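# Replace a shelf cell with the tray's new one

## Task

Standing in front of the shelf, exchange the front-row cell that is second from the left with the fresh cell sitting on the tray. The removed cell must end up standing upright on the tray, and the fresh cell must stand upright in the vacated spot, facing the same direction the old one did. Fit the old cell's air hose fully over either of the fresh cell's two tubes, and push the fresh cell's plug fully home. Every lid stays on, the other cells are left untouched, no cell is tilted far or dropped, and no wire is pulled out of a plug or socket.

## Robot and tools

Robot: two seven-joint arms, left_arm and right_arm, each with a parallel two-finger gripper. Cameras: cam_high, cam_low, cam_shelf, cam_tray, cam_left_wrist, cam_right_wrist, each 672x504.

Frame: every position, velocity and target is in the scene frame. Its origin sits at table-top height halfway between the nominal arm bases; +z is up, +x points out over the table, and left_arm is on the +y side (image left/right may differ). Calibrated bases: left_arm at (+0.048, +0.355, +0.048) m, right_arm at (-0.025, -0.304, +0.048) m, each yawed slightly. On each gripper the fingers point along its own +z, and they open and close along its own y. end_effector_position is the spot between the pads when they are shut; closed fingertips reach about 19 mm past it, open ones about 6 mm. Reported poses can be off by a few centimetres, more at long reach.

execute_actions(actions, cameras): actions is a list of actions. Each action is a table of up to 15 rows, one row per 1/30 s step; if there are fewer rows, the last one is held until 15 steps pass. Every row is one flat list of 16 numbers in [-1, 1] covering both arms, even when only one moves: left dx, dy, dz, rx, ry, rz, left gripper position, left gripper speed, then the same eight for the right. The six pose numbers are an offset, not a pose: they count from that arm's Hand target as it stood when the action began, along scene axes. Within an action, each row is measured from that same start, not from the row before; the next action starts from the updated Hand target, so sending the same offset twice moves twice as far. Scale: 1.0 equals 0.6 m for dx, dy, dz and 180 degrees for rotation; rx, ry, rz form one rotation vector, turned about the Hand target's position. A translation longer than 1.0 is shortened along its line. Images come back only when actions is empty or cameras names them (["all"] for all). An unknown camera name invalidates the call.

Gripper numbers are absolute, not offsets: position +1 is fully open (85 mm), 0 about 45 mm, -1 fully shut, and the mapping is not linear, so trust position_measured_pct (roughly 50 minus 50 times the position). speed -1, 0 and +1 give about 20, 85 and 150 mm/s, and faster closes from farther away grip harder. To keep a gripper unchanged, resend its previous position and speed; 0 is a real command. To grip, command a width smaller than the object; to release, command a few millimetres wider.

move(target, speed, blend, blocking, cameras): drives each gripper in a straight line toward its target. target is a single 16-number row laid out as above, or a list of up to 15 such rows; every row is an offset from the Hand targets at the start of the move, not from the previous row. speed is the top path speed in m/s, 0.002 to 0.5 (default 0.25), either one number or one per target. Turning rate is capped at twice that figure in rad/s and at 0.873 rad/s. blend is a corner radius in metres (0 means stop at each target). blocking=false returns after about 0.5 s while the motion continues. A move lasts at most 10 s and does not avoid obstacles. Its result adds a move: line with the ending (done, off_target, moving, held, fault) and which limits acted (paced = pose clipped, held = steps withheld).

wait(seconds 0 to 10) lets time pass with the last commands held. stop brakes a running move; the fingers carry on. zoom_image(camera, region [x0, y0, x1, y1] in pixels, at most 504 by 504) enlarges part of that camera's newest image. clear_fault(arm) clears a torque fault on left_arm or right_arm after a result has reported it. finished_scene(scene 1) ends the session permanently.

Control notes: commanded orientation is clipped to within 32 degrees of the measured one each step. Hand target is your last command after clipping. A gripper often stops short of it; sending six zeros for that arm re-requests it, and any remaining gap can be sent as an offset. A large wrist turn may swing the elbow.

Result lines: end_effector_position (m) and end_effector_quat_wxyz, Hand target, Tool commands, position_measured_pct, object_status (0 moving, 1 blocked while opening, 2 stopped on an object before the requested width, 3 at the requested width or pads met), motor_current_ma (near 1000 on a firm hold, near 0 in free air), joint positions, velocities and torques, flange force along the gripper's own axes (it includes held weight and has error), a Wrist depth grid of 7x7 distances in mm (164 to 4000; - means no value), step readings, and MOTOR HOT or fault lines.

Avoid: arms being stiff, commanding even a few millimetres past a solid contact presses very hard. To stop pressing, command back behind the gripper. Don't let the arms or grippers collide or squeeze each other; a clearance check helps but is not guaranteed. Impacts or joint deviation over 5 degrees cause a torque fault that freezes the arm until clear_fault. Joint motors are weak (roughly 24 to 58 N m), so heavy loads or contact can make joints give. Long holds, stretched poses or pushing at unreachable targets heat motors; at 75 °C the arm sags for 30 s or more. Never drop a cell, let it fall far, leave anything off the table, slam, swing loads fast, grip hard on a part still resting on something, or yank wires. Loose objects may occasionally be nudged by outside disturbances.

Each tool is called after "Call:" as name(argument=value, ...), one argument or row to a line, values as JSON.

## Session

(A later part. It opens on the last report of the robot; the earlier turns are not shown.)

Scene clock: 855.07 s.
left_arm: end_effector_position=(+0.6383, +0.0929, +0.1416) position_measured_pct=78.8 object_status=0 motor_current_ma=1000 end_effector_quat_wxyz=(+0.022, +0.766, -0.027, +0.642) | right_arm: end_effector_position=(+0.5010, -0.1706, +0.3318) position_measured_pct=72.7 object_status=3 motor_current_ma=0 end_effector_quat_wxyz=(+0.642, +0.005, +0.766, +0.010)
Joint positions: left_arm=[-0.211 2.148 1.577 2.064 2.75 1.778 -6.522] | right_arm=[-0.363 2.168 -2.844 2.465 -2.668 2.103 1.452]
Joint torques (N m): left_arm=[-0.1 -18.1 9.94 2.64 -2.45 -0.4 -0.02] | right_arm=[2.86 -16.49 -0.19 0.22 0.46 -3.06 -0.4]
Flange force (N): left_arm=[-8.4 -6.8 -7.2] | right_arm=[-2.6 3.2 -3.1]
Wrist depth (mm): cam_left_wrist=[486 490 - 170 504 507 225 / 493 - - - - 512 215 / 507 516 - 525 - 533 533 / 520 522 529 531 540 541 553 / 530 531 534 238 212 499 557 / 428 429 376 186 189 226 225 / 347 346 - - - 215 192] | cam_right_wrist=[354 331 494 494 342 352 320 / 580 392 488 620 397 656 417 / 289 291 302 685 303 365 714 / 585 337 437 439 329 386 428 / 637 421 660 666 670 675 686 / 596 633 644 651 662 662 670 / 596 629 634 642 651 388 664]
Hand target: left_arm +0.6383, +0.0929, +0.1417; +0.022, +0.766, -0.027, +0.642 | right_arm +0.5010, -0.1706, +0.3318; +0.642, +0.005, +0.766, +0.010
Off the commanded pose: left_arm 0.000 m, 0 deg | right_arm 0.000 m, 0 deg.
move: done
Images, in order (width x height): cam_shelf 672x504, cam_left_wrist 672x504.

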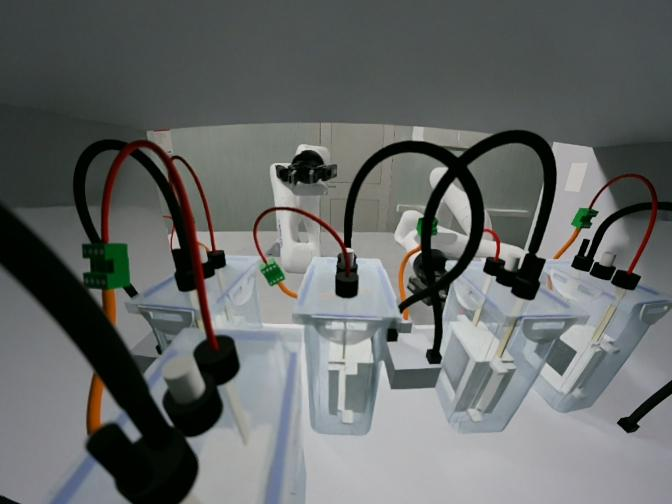

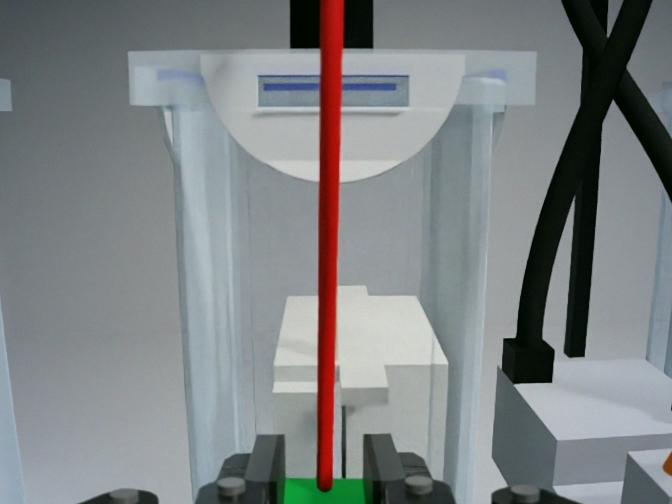

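Call:
move(
  target=[
    [-0.075, 0, 0.005, 0, 0, 0, -0.75, -1, 0, 0, 0, 0, 0, 0, -0.45, -1],
    [-0.075, 0.0, 0.16, 0, 0, 0, -0.75, -1, 0, 0, 0, 0, 0, 0, -0.45, -1],
    [-0.065, -0.02, 0.31, 0, 0, 0, -0.75, -1, 0, 0, 0, 0, 0, 0, -0.45, -1],
  ],
  speed=0.08,
  blend=0.015,
  cameras=["cam_left_wrist", "cam_shelf", "cam_low"],
)

Scene clock: 860.67 s.
left_arm: end_effector_position=(+0.5993, +0.0809, +0.3277) position_measured_pct=78.8 object_status=2 motor_current_ma=1000 end_effector_quat_wxyz=(+0.022, +0.766, -0.027, +0.642) | right_arm: end_effector_position=(+0.5010, -0.1706, +0.3318) position_measured_pct=72.7 object_status=3 motor_current_ma=0 end_effector_quat_wxyz=(+0.642, +0.005, +0.766, +0.010)
Joint positions: left_arm=[0.135 1.996 2.206 2.193 2.845 2.1 -7.054] | right_arm=[-0.363 2.168 -2.844 2.465 -2.668 2.103 1.452]
Joint torques (N m): left_arm=[0.27 -19.49 7.1 0.95 -1.58 -1.46 -0.04] | right_arm=[2.9 -16.4 -0.13 0.27 0.44 -2.98 -0.45]
Flange force (N): left_arm=[-9.0 -1.2 0.5] | right_arm=[-2.8 3.3 -2.9]
Wrist depth (mm): cam_left_wrist=[- - - - - - - / - - - - - - - / 544 547 553 557 559 560 571 / 554 560 564 567 576 305 585 / 568 575 578 579 587 511 597 / 577 585 590 600 603 529 432 / 587 598 598 604 614 533 620] | cam_right_wrist=[354 332 497 494 342 352 319 / 581 393 486 621 397 655 417 / 289 292 303 688 304 364 717 / 588 337 436 439 329 386 428 / 643 422 660 666 668 675 687 / 594 633 645 653 661 662 674 / 596 627 636 644 648 388 666]
Hand target: left_arm +0.5993, +0.0809, +0.3277; +0.022, +0.766, -0.026, +0.642 | right_arm +0.5010, -0.1706, +0.3318; +0.642, +0.005, +0.766, +0.010
Off the commanded pose: left_arm 0.000 m, 0 deg | right_arm 0.000 m, 0 deg.
joint sent to its limit (left arm) — joint 6 (wrist pitch), upper limit. The joint targets still meet the commanded pose.
move: done
Images, in order (width x height): cam_low 672x504, cam_shelf 672x504, cam_left_wrist 672x504.

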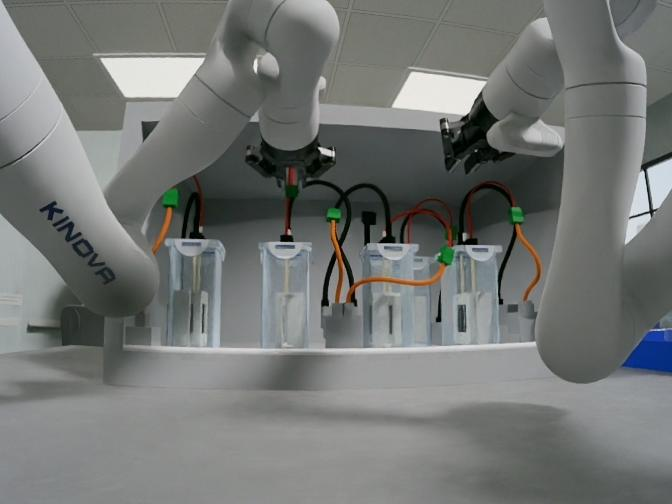

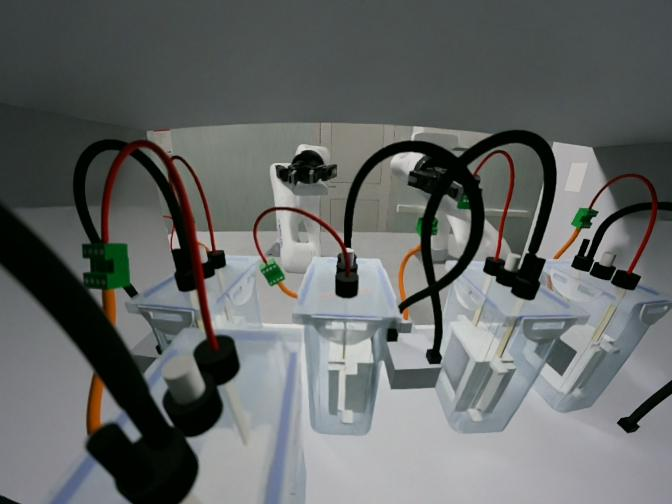

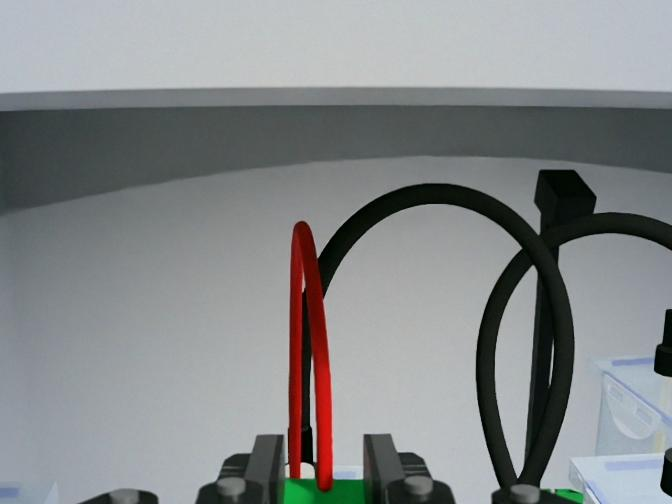

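Call:
move(
  target=[
    [0, 0, 0, 0, 0, 0, -0.75, -1, 0.0, 0.15, -0.17, 0, -0.1944, 0, -0.1, 0],
  ],
  speed=0.12,
  cameras=["cam_low", "cam_right_wrist", "cam_high"],
)

Scene clock: 867.23 s.
left_arm: end_effector_position=(+0.5993, +0.0809, +0.3277) position_measured_pct=78.8 object_status=2 motor_current_ma=1000 end_effector_quat_wxyz=(+0.022, +0.766, -0.027, +0.642) | right_arm: end_effector_position=(+0.5010, -0.0806, +0.2298) position_measured_pct=55.0 object_status=3 motor_current_ma=0 end_effector_quat_wxyz=(+0.843, +0.002, +0.538, +0.011)
Joint positions: left_arm=[0.135 1.996 2.206 2.193 2.845 2.1 -7.054] | right_arm=[0.169 2.251 -1.394 1.985 -1.992 1.697 0.186]
Joint torques (N m): left_arm=[0.39 -19.71 6.96 0.98 -1.5 -1.45 -0.06] | right_arm=[3.35 -10.38 -6.03 5.85 2.76 -0.75 -0.47]
Flange force (N): left_arm=[-9.4 -1.4 0.9] | right_arm=[-7.1 12.9 6.5]
Wrist depth (mm): cam_left_wrist=[- - - - - - - / - - - - - - - / 546 547 551 555 556 561 571 / 553 561 563 567 577 304 585 / 566 572 575 580 588 510 596 / 577 585 590 598 604 531 432 / 587 595 598 604 611 534 622] | cam_right_wrist=[586 590 261 262 272 234 275 / 474 391 378 620 301 394 635 / 259 395 337 354 649 316 356 / 422 630 271 277 649 656 306 / 541 565 549 575 556 400 566 / 464 479 469 458 475 479 481 / 415 420 420 433 425 428 286]
Hand target: left_arm +0.5993, +0.0809, +0.3277; +0.022, +0.766, -0.027, +0.642 | right_arm +0.5010, -0.0806, +0.2298; +0.843, +0.002, +0.538, +0.011
Off the commanded pose: left_arm 0.000 m, 0 deg | right_arm 0.000 m, 0 deg.
joint read past its limit (right arm) — joint 2 (shoulder), upper limit.
joint sent to its limit (right arm) — joint 2 (shoulder), upper limit. The joint targets still meet the commanded pose.
move: done
Images, in order (width x height): cam_high 672x504, cam_low 672x504, cam_right_wrist 672x504.

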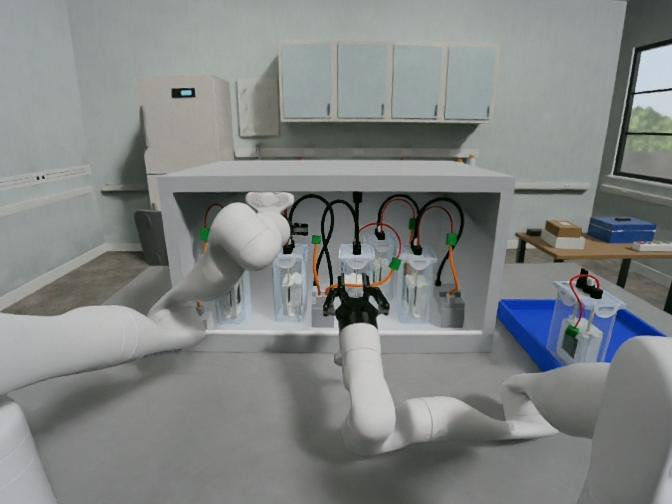

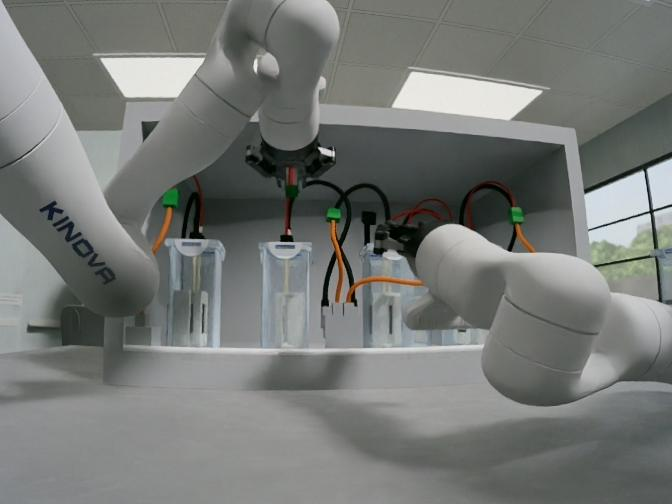

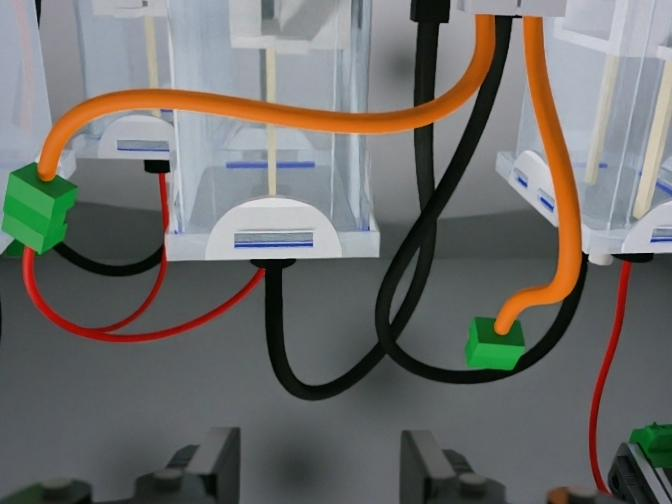

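Call:
move(
  target=[
    [0, 0, 0, 0, 0, 0, -0.75, -1, 0.0517, 0.14, 0, 0, 0, 0, -0.1, 0],
  ],
  speed=0.1,
  cameras=["cam_shelf", "cam_right_wrist", "cam_low"],
)

Scene clock: 869.93 s.
left_arm: end_effector_position=(+0.5993, +0.0809, +0.3277) position_measured_pct=78.8 object_status=2 motor_current_ma=1000 end_effector_quat_wxyz=(+0.022, +0.766, -0.027, +0.642) | right_arm: end_effector_position=(+0.5320, +0.0034, +0.2298) position_measured_pct=55.0 object_status=3 motor_current_ma=0 end_effector_quat_wxyz=(+0.843, +0.002, +0.538, +0.011)
Joint positions: left_arm=[0.135 1.996 2.206 2.193 2.845 2.1 -7.054] | right_arm=[-0.08 2.208 -1.548 1.744 -2.058 1.691 0.133]
Joint torques (N m): left_arm=[0.31 -19.63 6.93 0.88 -1.59 -1.47 -0.07] | right_arm=[2.87 -16.95 -6.42 5.48 2.83 -0.66 -0.39]
Flange force (N): left_arm=[-9.1 -1.5 0.6] | right_arm=[-2.7 10.4 0.0]
Wrist depth (mm): cam_left_wrist=[- - - - - - - / - - - - - - - / 544 547 553 558 560 561 570 / 554 560 562 564 576 305 586 / 567 571 578 582 589 511 599 / 578 585 588 595 598 530 431 / 589 598 601 604 613 535 621] | cam_right_wrist=[230 239 202 203 247 243 580 / 382 509 583 594 601 604 606 / 315 338 617 306 362 349 628 / 240 278 366 644 280 256 575 / 427 548 533 558 559 563 586 / 463 482 446 398 464 493 497 / 416 420 421 434 426 430 432]
Hand target: left_arm +0.5993, +0.0809, +0.3277; +0.022, +0.766, -0.027, +0.642 | right_arm +0.5320, +0.0034, +0.2298; +0.843, +0.002, +0.538, +0.011
Off the commanded pose: left_arm 0.000 m, 0 deg | right_arm 0.000 m, 0 deg.
move: done
Images, in order (width x height): cam_low 672x504, cam_shelf 672x504, cam_right_wrist 672x504.

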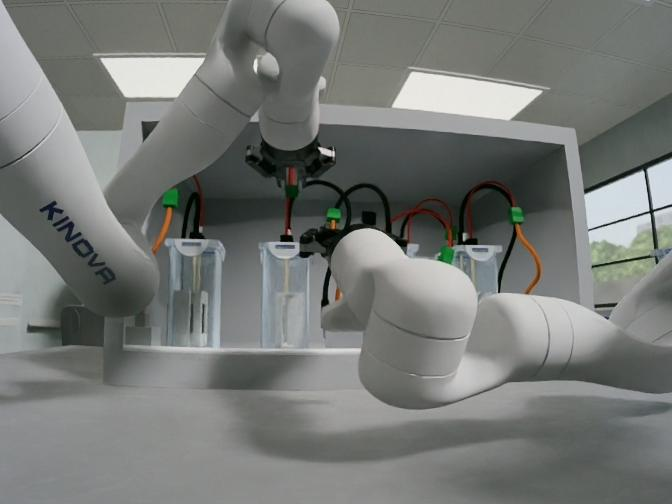

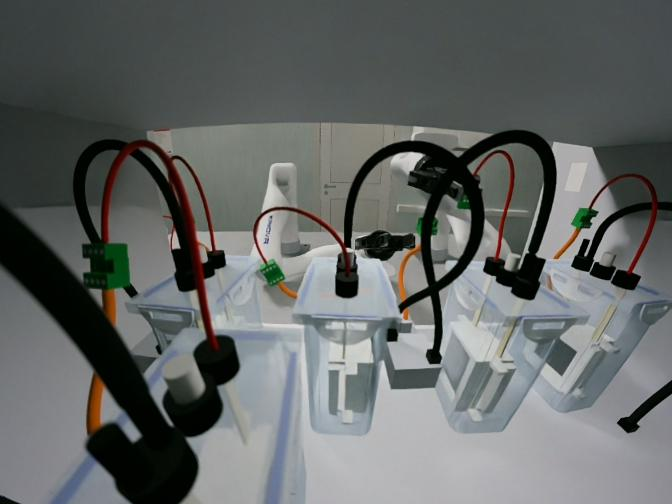

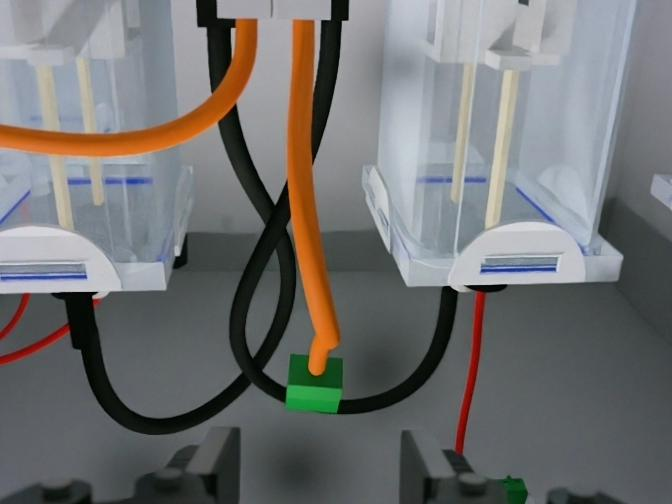

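Call:
move(
  target=[
    [0, 0, 0, 0, 0, 0, -0.75, -1, 0.1133, -0.0035, 0.061, 0, 0, 0, -0.1, 0],
  ],
  speed=0.08,
  cameras=["cam_shelf", "cam_right_wrist", "cam_left_wrist"],
)

Scene clock: 874.97 s.
left_arm: end_effector_position=(+0.5993, +0.0809, +0.3277) position_measured_pct=78.8 object_status=2 motor_current_ma=1000 end_effector_quat_wxyz=(+0.022, +0.766, -0.027, +0.642) | right_arm: end_effector_position=(+0.6000, +0.0013, +0.2664) position_measured_pct=55.0 object_status=3 motor_current_ma=0 end_effector_quat_wxyz=(+0.843, +0.002, +0.538, +0.011)
Joint positions: left_arm=[0.135 1.996 2.206 2.193 2.845 2.1 -7.054] | right_arm=[-0.056 2.104 -1.626 1.649 -2.176 1.565 0.077]
Joint torques (N m): left_arm=[0.33 -19.68 7.05 0.97 -1.45 -1.46 -0.02] | right_arm=[2.85 -19.23 -7.15 4.9 2.92 -0.47 -0.49]
Flange force (N): left_arm=[-9.6 -1.2 0.7] | right_arm=[-2.2 9.1 0.5]
Wrist depth (mm): cam_left_wrist=[- - - - - - - / - - - - - - - / 545 548 553 557 559 560 569 / 553 561 565 566 577 305 588 / 567 571 576 578 588 512 597 / 577 583 588 596 600 531 432 / 590 596 599 606 613 536 620] | cam_right_wrist=[- 501 499 503 515 512 518 / 269 - 525 521 527 528 535 / 239 224 543 546 263 250 240 / 189 - 571 574 192 178 178 / 463 484 506 508 494 482 502 / 398 415 312 419 410 424 425 / 357 369 362 194 376 379 381]
Hand target: left_arm +0.5993, +0.0809, +0.3277; +0.022, +0.766, -0.027, +0.642 | right_arm +0.6000, +0.0013, +0.2664; +0.843, +0.002, +0.538, +0.011
Off the commanded pose: left_arm 0.000 m, 0 deg | right_arm 0.000 m, 0 deg.
move: done
Images, in order (width x height): cam_shelf 672x504, cam_left_wrist 672x504, cam_right_wrist 672x504.

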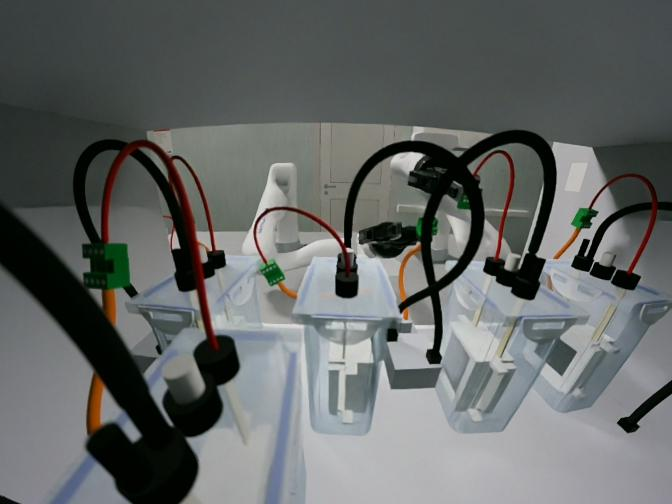

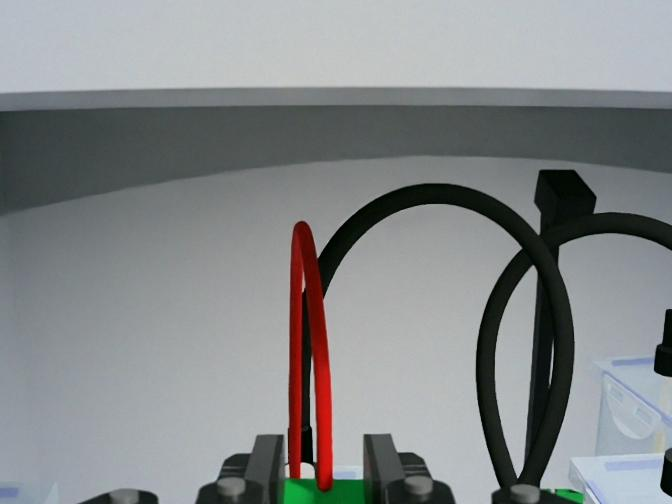

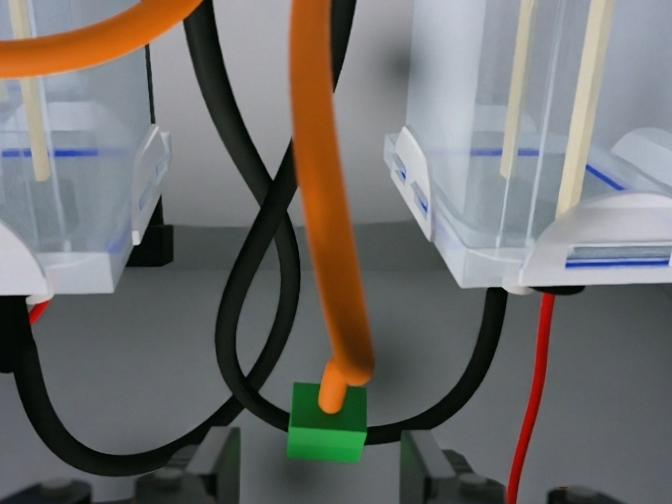

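Call:
zoom_image(
  camera="cam_right_wrist",
  region=[230, 350, 430, 490],
)

Call:
zoom_image(
  camera="cam_shelf",
  region=[340, 140, 560, 300],
)

Scaled by 2.520.

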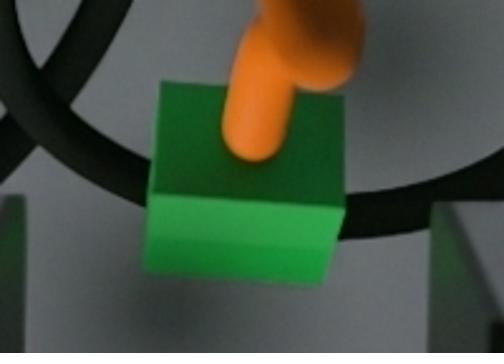

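Scaled by 2.291 from the camera's 672x504 image, which has a finer 960x720 frame.

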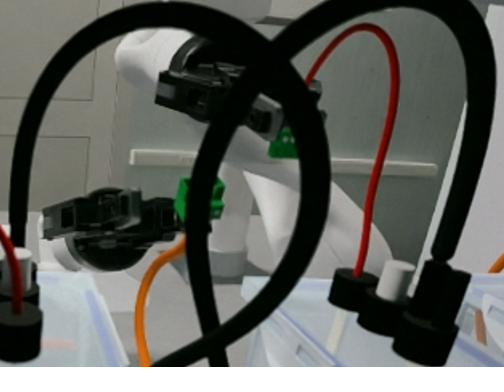

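Call:
move(
  target=[
    [0, 0, 0, 0, 0, 0, -0.75, -1, 0.0633, 0.0037, 0.021, 0, 0, 0, -0.1, 0],
  ],
  speed=0.05,
  cameras=["cam_shelf", "cam_right_wrist"],
)

Call:
zoom_image(
  camera="cam_right_wrist",
  region=[230, 364, 430, 504],
)

Call:
zoom_image(
  camera="cam_shelf",
  region=[340, 140, 560, 300],
)

Scene clock: 883.20 s.
left_arm: end_effector_position=(+0.5993, +0.0809, +0.3277) position_measured_pct=78.8 object_status=2 motor_current_ma=1000 end_effector_quat_wxyz=(+0.022, +0.766, -0.027, +0.642) | right_arm: end_effector_position=(+0.6380, +0.0036, +0.2790) position_measured_pct=55.0 object_status=3 motor_current_ma=0 end_effector_quat_wxyz=(+0.843, +0.002, +0.538, +0.011)
Joint positions: left_arm=[0.135 1.996 2.206 2.193 2.845 2.1 -7.054] | right_arm=[-0.06 2.056 -1.659 1.558 -2.223 1.492 0.026]
Joint torques (N m): left_arm=[0.4 -19.72 6.93 0.97 -1.51 -1.44 -0.11] | right_arm=[2.92 -20.59 -7.32 4.57 2.83 -0.35 -0.44]
Flange force (N): left_arm=[-9.4 -1.4 1.0] | right_arm=[-1.7 8.7 0.6]
Wrist depth (mm): cam_left_wrist=[- - - - - - - / - - - - - - - / 543 549 553 557 560 562 570 / 554 560 565 566 577 305 586 / 567 573 576 580 587 514 598 / 577 586 589 596 602 529 431 / 590 596 599 604 609 536 620] | cam_right_wrist=[- - - 466 474 471 482 / 230 482 484 486 487 210 503 / 215 - 499 504 193 - 207 / - - 527 536 - - - / - - 448 469 - - - / 391 - 276 400 404 257 396 / 352 - 271 359 368 - 364]
Hand target: left_arm +0.5993, +0.0809, +0.3277; +0.022, +0.766, -0.027, +0.642 | right_arm +0.6380, +0.0036, +0.2790; +0.843, +0.002, +0.538, +0.011
Off the commanded pose: left_arm 0.000 m, 0 deg | right_arm 0.000 m, 0 deg.
move: done
Images, in order (width x height): cam_shelf 672x504, cam_right_wrist 672x504.

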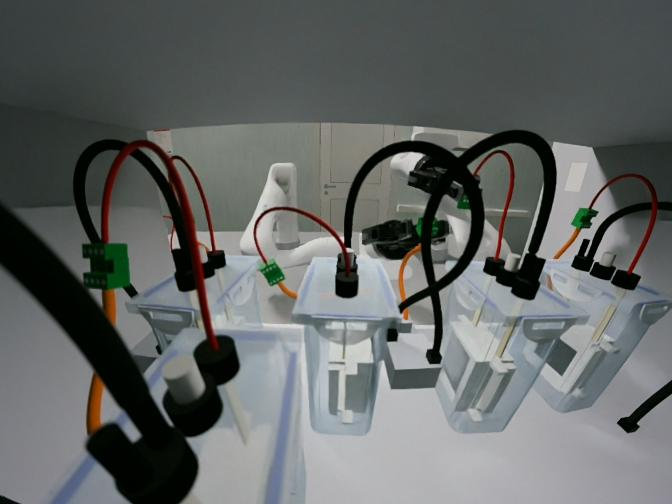

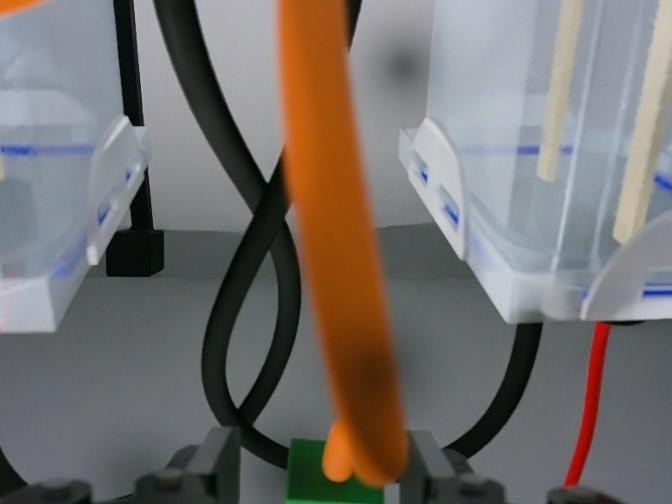

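Scaled by 2.520.

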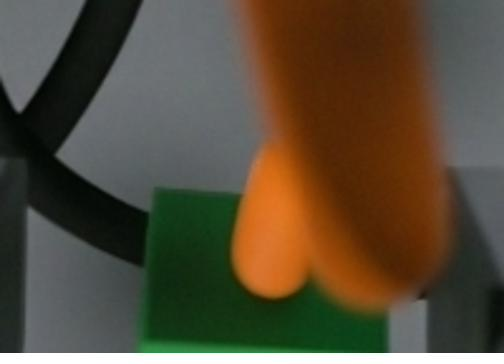

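Scaled by 2.291 from the camera's 672x504 image, which has a finer 960x720 frame.

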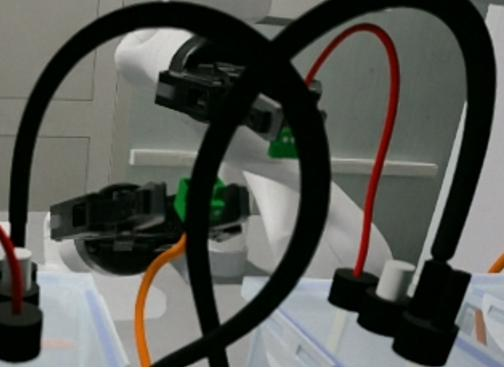

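Call:
move(
  target=[
    [0, 0, 0, 0, 0, 0, -0.75, -1, 0, 0.006, 0, 0, 0, 0, -0.1, 0],
    [0, 0, 0, 0, 0, 0, -0.75, -1, 0, 0.006, 0, 0, 0, 0, -0.7, -1],
  ],
  speed=0.03,
  cameras=["cam_shelf", "cam_right_wrist", "cam_left_wrist"],
)

Call:
zoom_image(
  camera="cam_right_wrist",
  region=[230, 364, 430, 504],
)

Call:
zoom_image(
  camera="cam_shelf",
  region=[340, 140, 560, 300],
)

Scene clock: 887.63 s.
left_arm: end_effector_position=(+0.5993, +0.0809, +0.3277) position_measured_pct=78.8 object_status=2 motor_current_ma=1000 end_effector_quat_wxyz=(+0.022, +0.766, -0.027, +0.642) | right_arm: end_effector_position=(+0.6380, +0.0072, +0.2790) position_measured_pct=76.2 object_status=0 motor_current_ma=1000 end_effector_quat_wxyz=(+0.843, +0.002, +0.538, +0.011)
Joint positions: left_arm=[0.135 1.996 2.206 2.193 2.845 2.1 -7.054] | right_arm=[-0.07 2.055 -1.662 1.55 -2.223 1.493 0.025]
Joint torques (N m): left_arm=[0.34 -19.62 7.09 0.93 -1.47 -1.41 -0.07] | right_arm=[2.91 -20.63 -7.28 4.53 2.83 -0.28 -0.41]
Flange force (N): left_arm=[-9.6 -1.3 0.8] | right_arm=[-1.7 8.6 0.7]
Wrist depth (mm): cam_left_wrist=[- - - - - - - / - - - - - - - / 543 549 551 557 558 560 569 / 556 562 562 566 577 305 588 / 568 571 575 578 587 509 598 / 580 584 590 598 601 530 432 / 590 595 600 605 612 535 621] | cam_right_wrist=[- - - 465 476 470 481 / 229 482 484 483 487 215 500 / 215 - 494 508 200 216 230 / - - 527 546 - 178 - / - - 450 486 - - - / - 395 376 400 414 404 396 / - 354 - 367 368 - 363]
Hand target: left_arm +0.5993, +0.0809, +0.3277; +0.022, +0.766, -0.027, +0.642 | right_arm +0.6380, +0.0072, +0.2790; +0.843, +0.002, +0.538, +0.011
Off the commanded pose: left_arm 0.000 m, 0 deg | right_arm 0.000 m, 0 deg.
move: done
Images, in order (width x height): cam_shelf 672x504, cam_left_wrist 672x504, cam_right_wrist 672x504.

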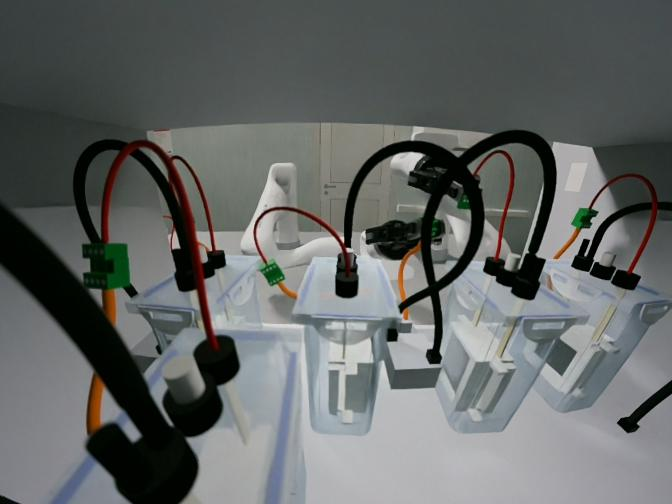

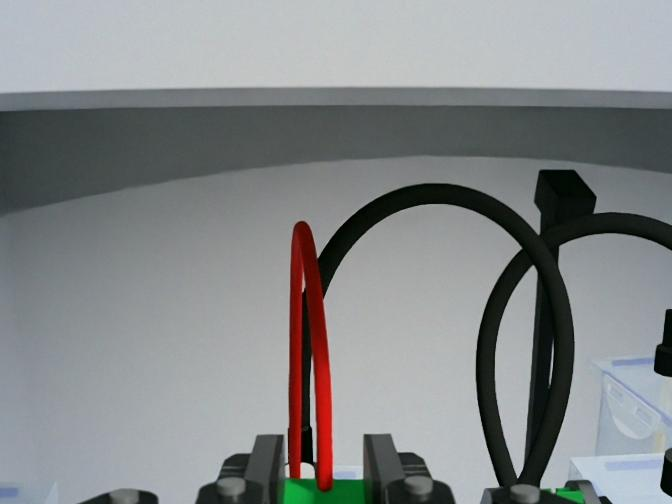

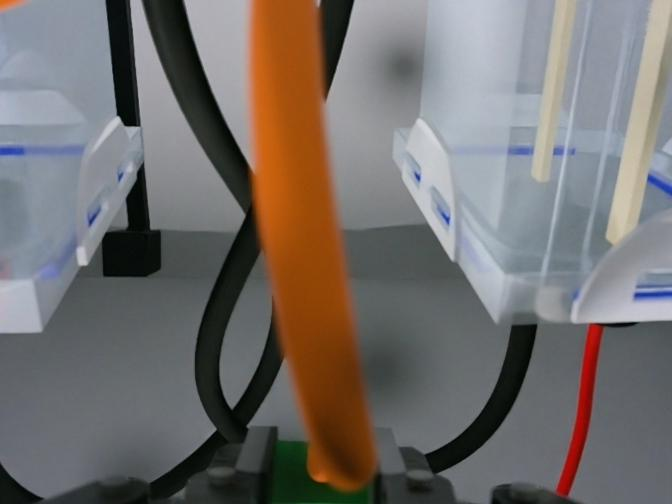

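Scaled by 2.520.

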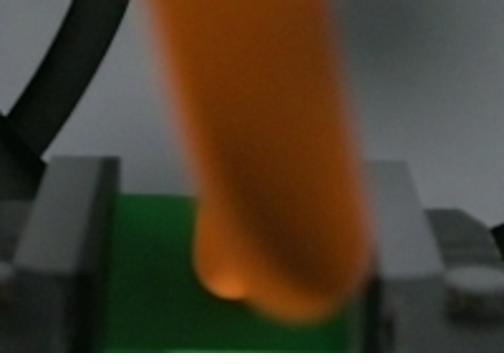

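Scaled by 2.291 from the camera's 672x504 image, which has a finer 960x720 frame.

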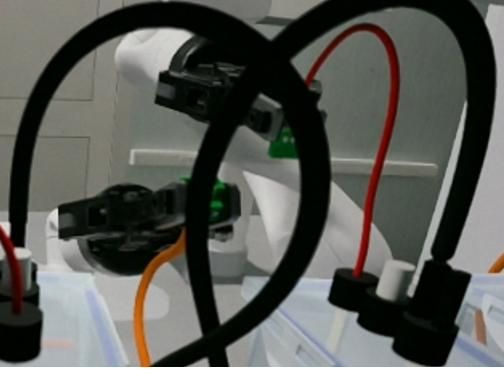

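Call:
zoom_image(
  camera="cam_left_wrist",
  region=[240, 404, 640, 504],
)

Call:
wait(
  seconds=0,
  cameras=["cam_high", "cam_tray", "cam_low"],
)

Scaled by 1.260.

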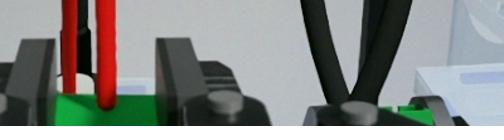

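Scene clock: 891.10 s.
left_arm: end_effector_position=(+0.5993, +0.0809, +0.3277) position_measured_pct=78.8 object_status=2 motor_current_ma=1000 end_effector_quat_wxyz=(+0.022, +0.766, -0.027, +0.642) | right_arm: end_effector_position=(+0.6380, +0.0072, +0.2790) position_measured_pct=76.2 object_status=2 motor_current_ma=1000 end_effector_quat_wxyz=(+0.843, +0.002, +0.538, +0.011)
Joint positions: left_arm=[0.135 1.996 2.206 2.193 2.845 2.1 -7.054] | right_arm=[-0.07 2.055 -1.662 1.55 -2.223 1.493 0.025]
Joint torques (N m): left_arm=[0.47 -19.54 7.04 1.01 -1.56 -1.38 -0.04] | right_arm=[3.01 -20.65 -7.4 4.59 2.9 -0.33 -0.46]
Flange force (N): left_arm=[-9.2 -1.5 1.3] | right_arm=[-1.7 8.9 0.7]
Wrist depth (mm): cam_left_wrist=[- - - - - - - / - - - - - - - / 543 547 553 557 558 561 571 / 555 562 565 568 577 305 586 / 565 573 578 579 586 513 596 / 580 586 591 596 602 531 430 / 587 598 600 606 612 535 622] | cam_right_wrist=[- - - 464 475 468 481 / 229 481 484 485 488 215 501 / 215 - 498 507 200 215 230 / - - 527 544 - 178 - / - - 449 486 - - - / - 394 375 400 414 404 396 / - 354 - 366 368 - 362]
Hand target: left_arm +0.5993, +0.0809, +0.3277; +0.022, +0.766, -0.027, +0.642 | right_arm +0.6380, +0.0072, +0.2790; +0.843, +0.002, +0.538, +0.011
Tool commands: left_gripper/position=-0.75 left_gripper/speed=-1.0 right_gripper/position=-0.7 right_gripper/speed=-1.0
Off the commanded pose: left_arm 0.000 m, 0 deg | right_arm 0.000 m, 0 deg.
Images, in order (width x height): cam_high 672x504, cam_low 672x504, cam_tray 672x504.

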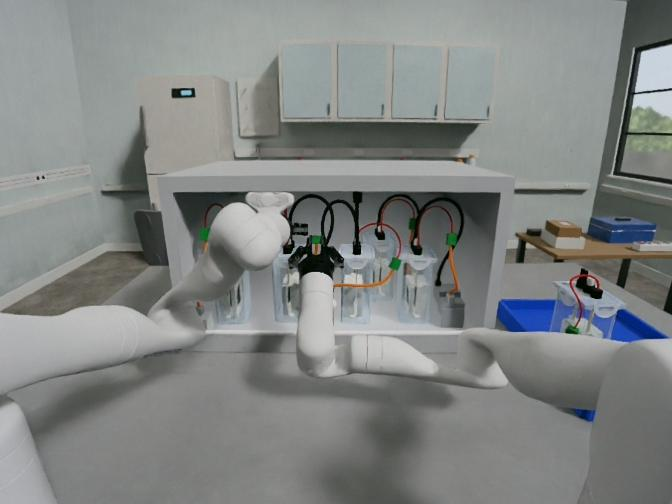

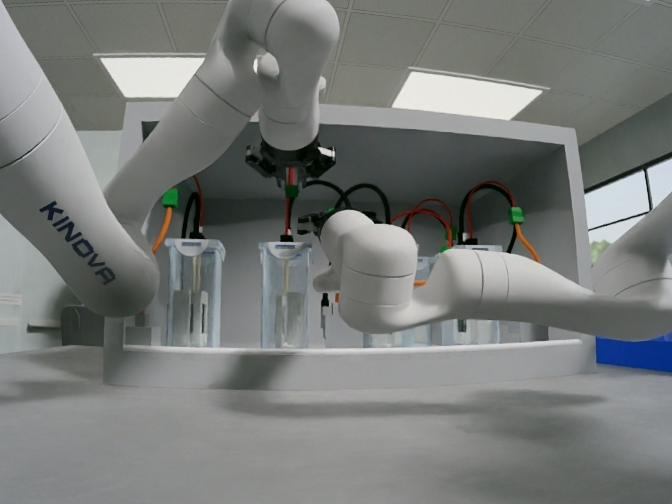

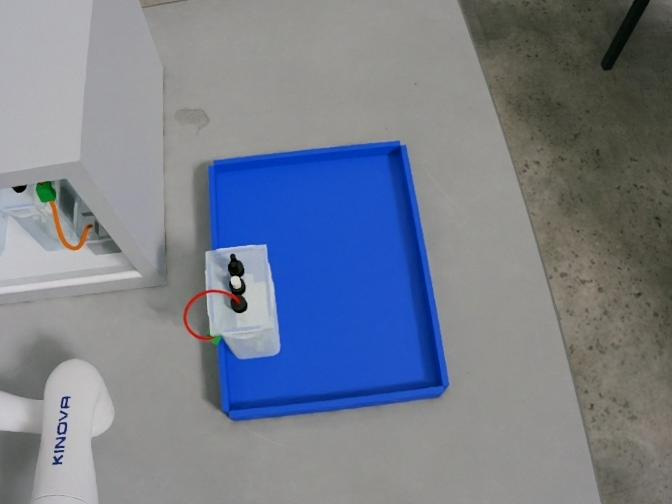

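Call:
move(
  target=[0.033, 0, -0.0367, 0, 0, 0.0245, -0.75, -1, 0, 0, 0, 0, 0, 0, -0.7, -1],
  speed=0.05,
  cameras=["cam_left_wrist", "cam_right_wrist", "cam_shelf"],
)

Call:
zoom_image(
  camera="cam_left_wrist",
  region=[240, 404, 640, 504],
)

Call:
zoom_image(
  camera="cam_right_wrist",
  region=[240, 404, 640, 504],
)

Call:
zoom_image(
  camera="cam_shelf",
  region=[340, 140, 560, 300],
)

Scene clock: 896.70 s.
left_arm: end_effector_position=(+0.6191, +0.0809, +0.3057) position_measured_pct=78.8 object_status=2 motor_current_ma=1000 end_effector_quat_wxyz=(-0.003, +0.766, +0.003, +0.643) | right_arm: end_effector_position=(+0.6380, +0.0072, +0.2790) position_measured_pct=76.2 object_status=2 motor_current_ma=1000 end_effector_quat_wxyz=(+0.843, +0.002, +0.538, +0.011)
Joint positions: left_arm=[0.135 2.033 2.16 2.103 2.766 2.057 -7.003] | right_arm=[-0.07 2.055 -1.662 1.55 -2.223 1.493 0.025]
Joint torques (N m): left_arm=[0.3 -19.97 7.25 1.66 -1.59 -1.34 0] | right_arm=[2.97 -20.64 -7.25 4.71 2.83 -0.25 -0.45]
Flange force (N): left_arm=[-8.4 -2.4 -0.2] | right_arm=[-1.3 9.1 1.1]
Wrist depth (mm): cam_left_wrist=[253 263 270 277 217 222 230 / 525 527 528 527 524 521 521 / 536 538 539 536 535 534 414 / 547 550 550 545 546 543 473 / 558 564 563 556 560 560 428 / 541 576 574 573 573 570 492 / 507 589 583 581 581 580 299] | cam_right_wrist=[- - - 467 476 470 479 / 228 482 484 484 488 215 501 / 214 - 498 507 200 215 230 / - - 527 543 - 178 - / - - 451 487 - - - / - 394 376 400 415 403 396 / - 355 - 367 368 - 364]
Hand target: left_arm +0.6191, +0.0809, +0.3056; -0.003, +0.766, +0.003, +0.643 | right_arm +0.6380, +0.0072, +0.2790; +0.843, +0.002, +0.538, +0.011
Off the commanded pose: left_arm 0.000 m, 0 deg | right_arm 0.000 m, 0 deg.
move: done
Images, in order (width x height): cam_shelf 672x504, cam_left_wrist 672x504, cam_right_wrist 672x504.

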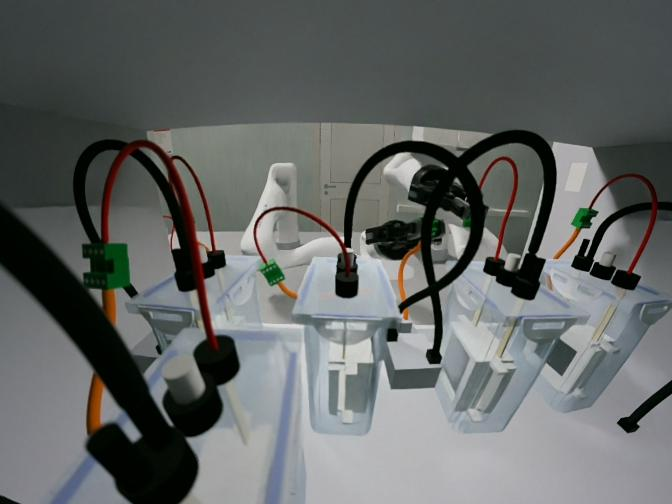

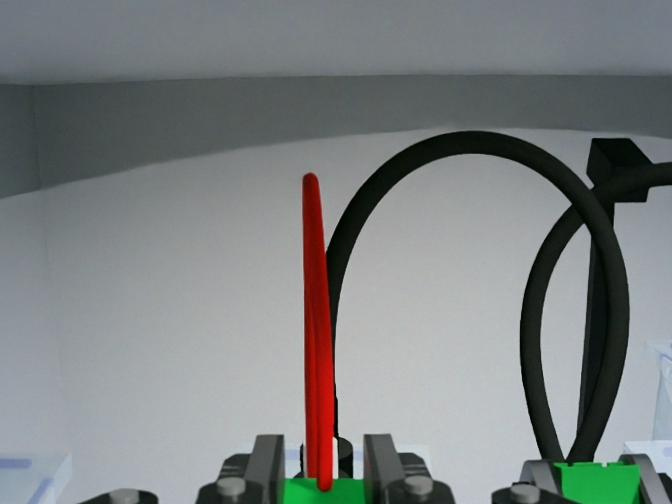

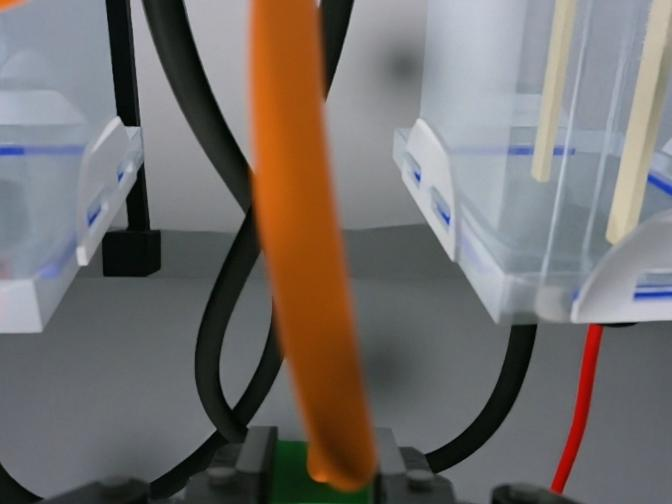

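Scaled by 1.260.

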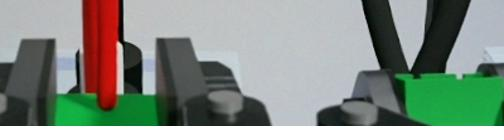

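Scaled by 1.260.

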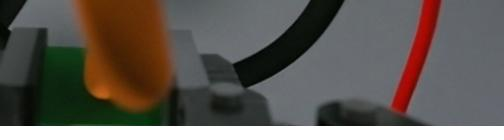

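Scaled by 2.291 from the camera's 672x504 image, which has a finer 960x720 frame.

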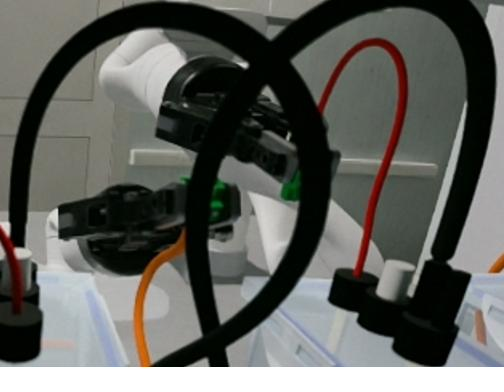

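Call:
zoom_image(
  camera="cam_left_wrist",
  region=[520, 444, 672, 504],
)

Call:
zoom_image(
  camera="cam_left_wrist",
  region=[250, 444, 402, 504],
)

Call:
zoom_image(
  camera="cam_shelf",
  region=[400, 190, 490, 250],
)

Scaled by 3.316.

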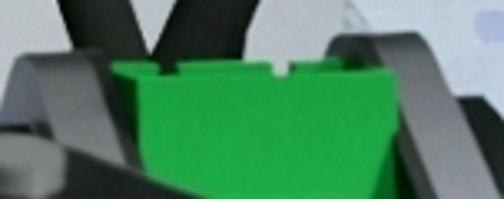

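Scaled by 3.316.

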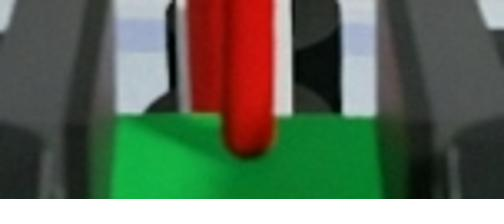

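Scaled by 5.600 from the camera's 672x504 image, which has a finer 960x720 frame.

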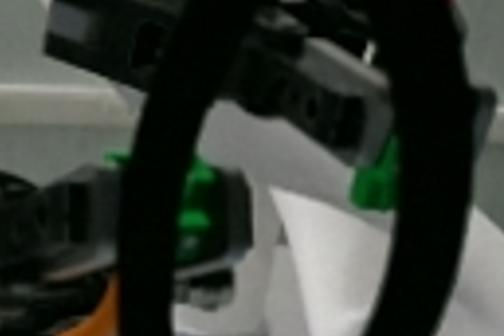

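Call:
move(
  target=[0, 0, 0.02, 0, 0.122, 0, -0.75, -1, 0, 0, 0, 0, 0, 0, -0.7, -1],
  speed=0.1,
  cameras=["cam_left_wrist", "cam_low", "cam_high", "cam_shelf"],
)

Call:
zoom_image(
  camera="cam_left_wrist",
  region=[240, 404, 640, 504],
)

Scene clock: 908.00 s.
left_arm: end_effector_position=(+0.6190, +0.0806, +0.3159) position_measured_pct=78.8 object_status=2 motor_current_ma=1000 end_effector_quat_wxyz=(-0.003, +0.865, +0.002, +0.502) | right_arm: end_effector_position=(+0.6380, +0.0072, +0.2790) position_measured_pct=76.2 object_status=2 motor_current_ma=1000 end_effector_quat_wxyz=(+0.843, +0.002, +0.538, +0.011)
Joint positions: left_arm=[0.626 2 3.015 1.923 2.512 2.098 -7.696] | right_arm=[-0.07 2.055 -1.662 1.55 -2.223 1.493 0.025]
Joint torques (N m): left_arm=[0.35 -22.21 0.99 1.72 -0.06 -1.93 0.02] | right_arm=[2.91 -20.55 -7.26 4.62 2.83 -0.29 -0.46]
Flange force (N): left_arm=[-5.9 -0.8 0.1] | right_arm=[-1.7 8.8 0.9]
Wrist depth (mm): cam_left_wrist=[- - - - - - - / - - - - - - - / - - - - - - - / - - - 252 - - 607 / 570 613 613 614 615 614 315 / 293 554 286 273 528 280 290 / 291 505 267 - - 276 255] | cam_right_wrist=[- - - 464 474 469 481 / 229 482 483 483 488 215 501 / 215 - 497 505 200 216 230 / - - 525 543 - 178 - / - - 450 486 - - - / - 395 375 401 413 404 396 / - 354 - 367 368 - 363]
Hand target: left_arm +0.6190, +0.0806, +0.3158; -0.003, +0.865, +0.002, +0.502 (not the last commanded pose) | right_arm +0.6380, +0.0072, +0.2790; +0.843, +0.002, +0.538, +0.011
Off the commanded pose: left_arm 0.002 m, 2 deg | right_arm 0.000 m, 0 deg.
led back after a hold (left arm): the arm was led back toward your command in small steps, so it may still be short of it.
move: held (left_arm; a check stopped the path); limits=held
pose unreachable (left arm): on one or more control steps of this call, first in action 0 (counted from 0), this arm could not follow its commanded pose, so it was not sent that pose on those steps. It may still have moved: this result reports where it is.
cause: moving toward the commanded pose would bring a part of the arm too close to another arm (a part of this arm just beyond joint 3 (upper arm roll) and a part of the right arm just beyond its joint 6 (wrist pitch), 17 mm apart when this arm was first held).
Images, in order (width x height): cam_high 672x504, cam_low 672x504, cam_shelf 672x504, cam_left_wrist 672x504.

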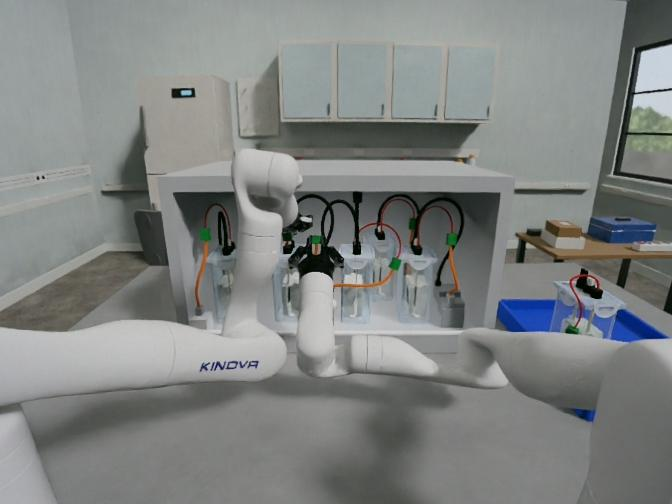

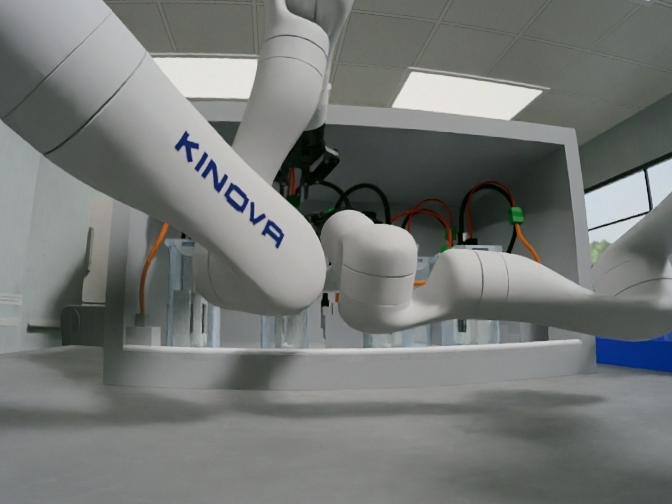

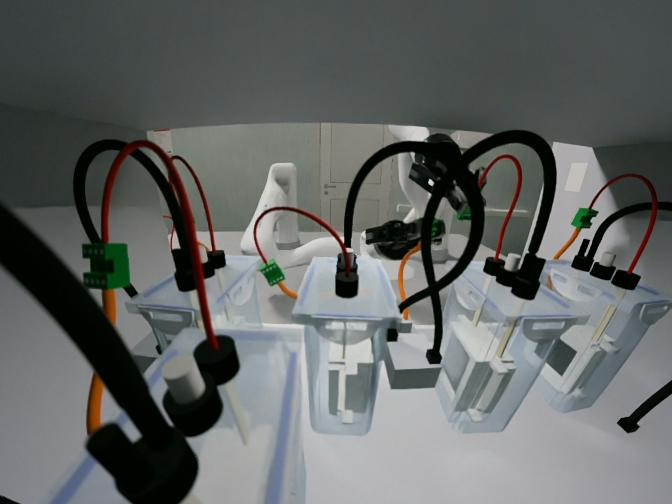

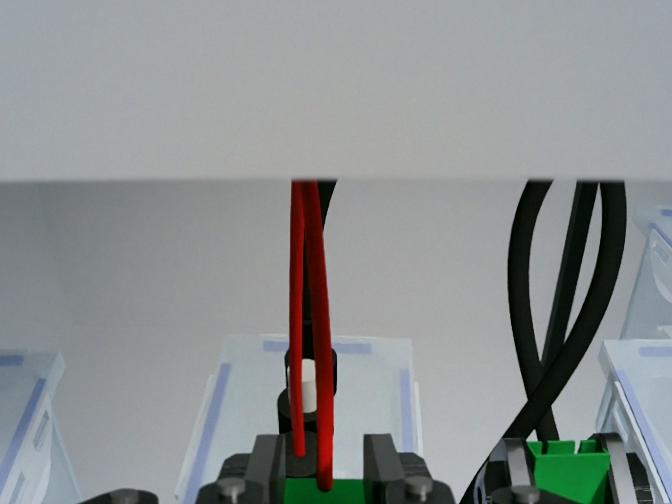

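Scaled by 1.260.

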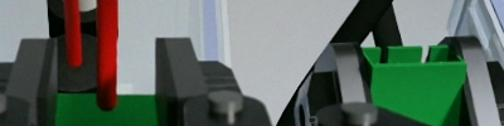

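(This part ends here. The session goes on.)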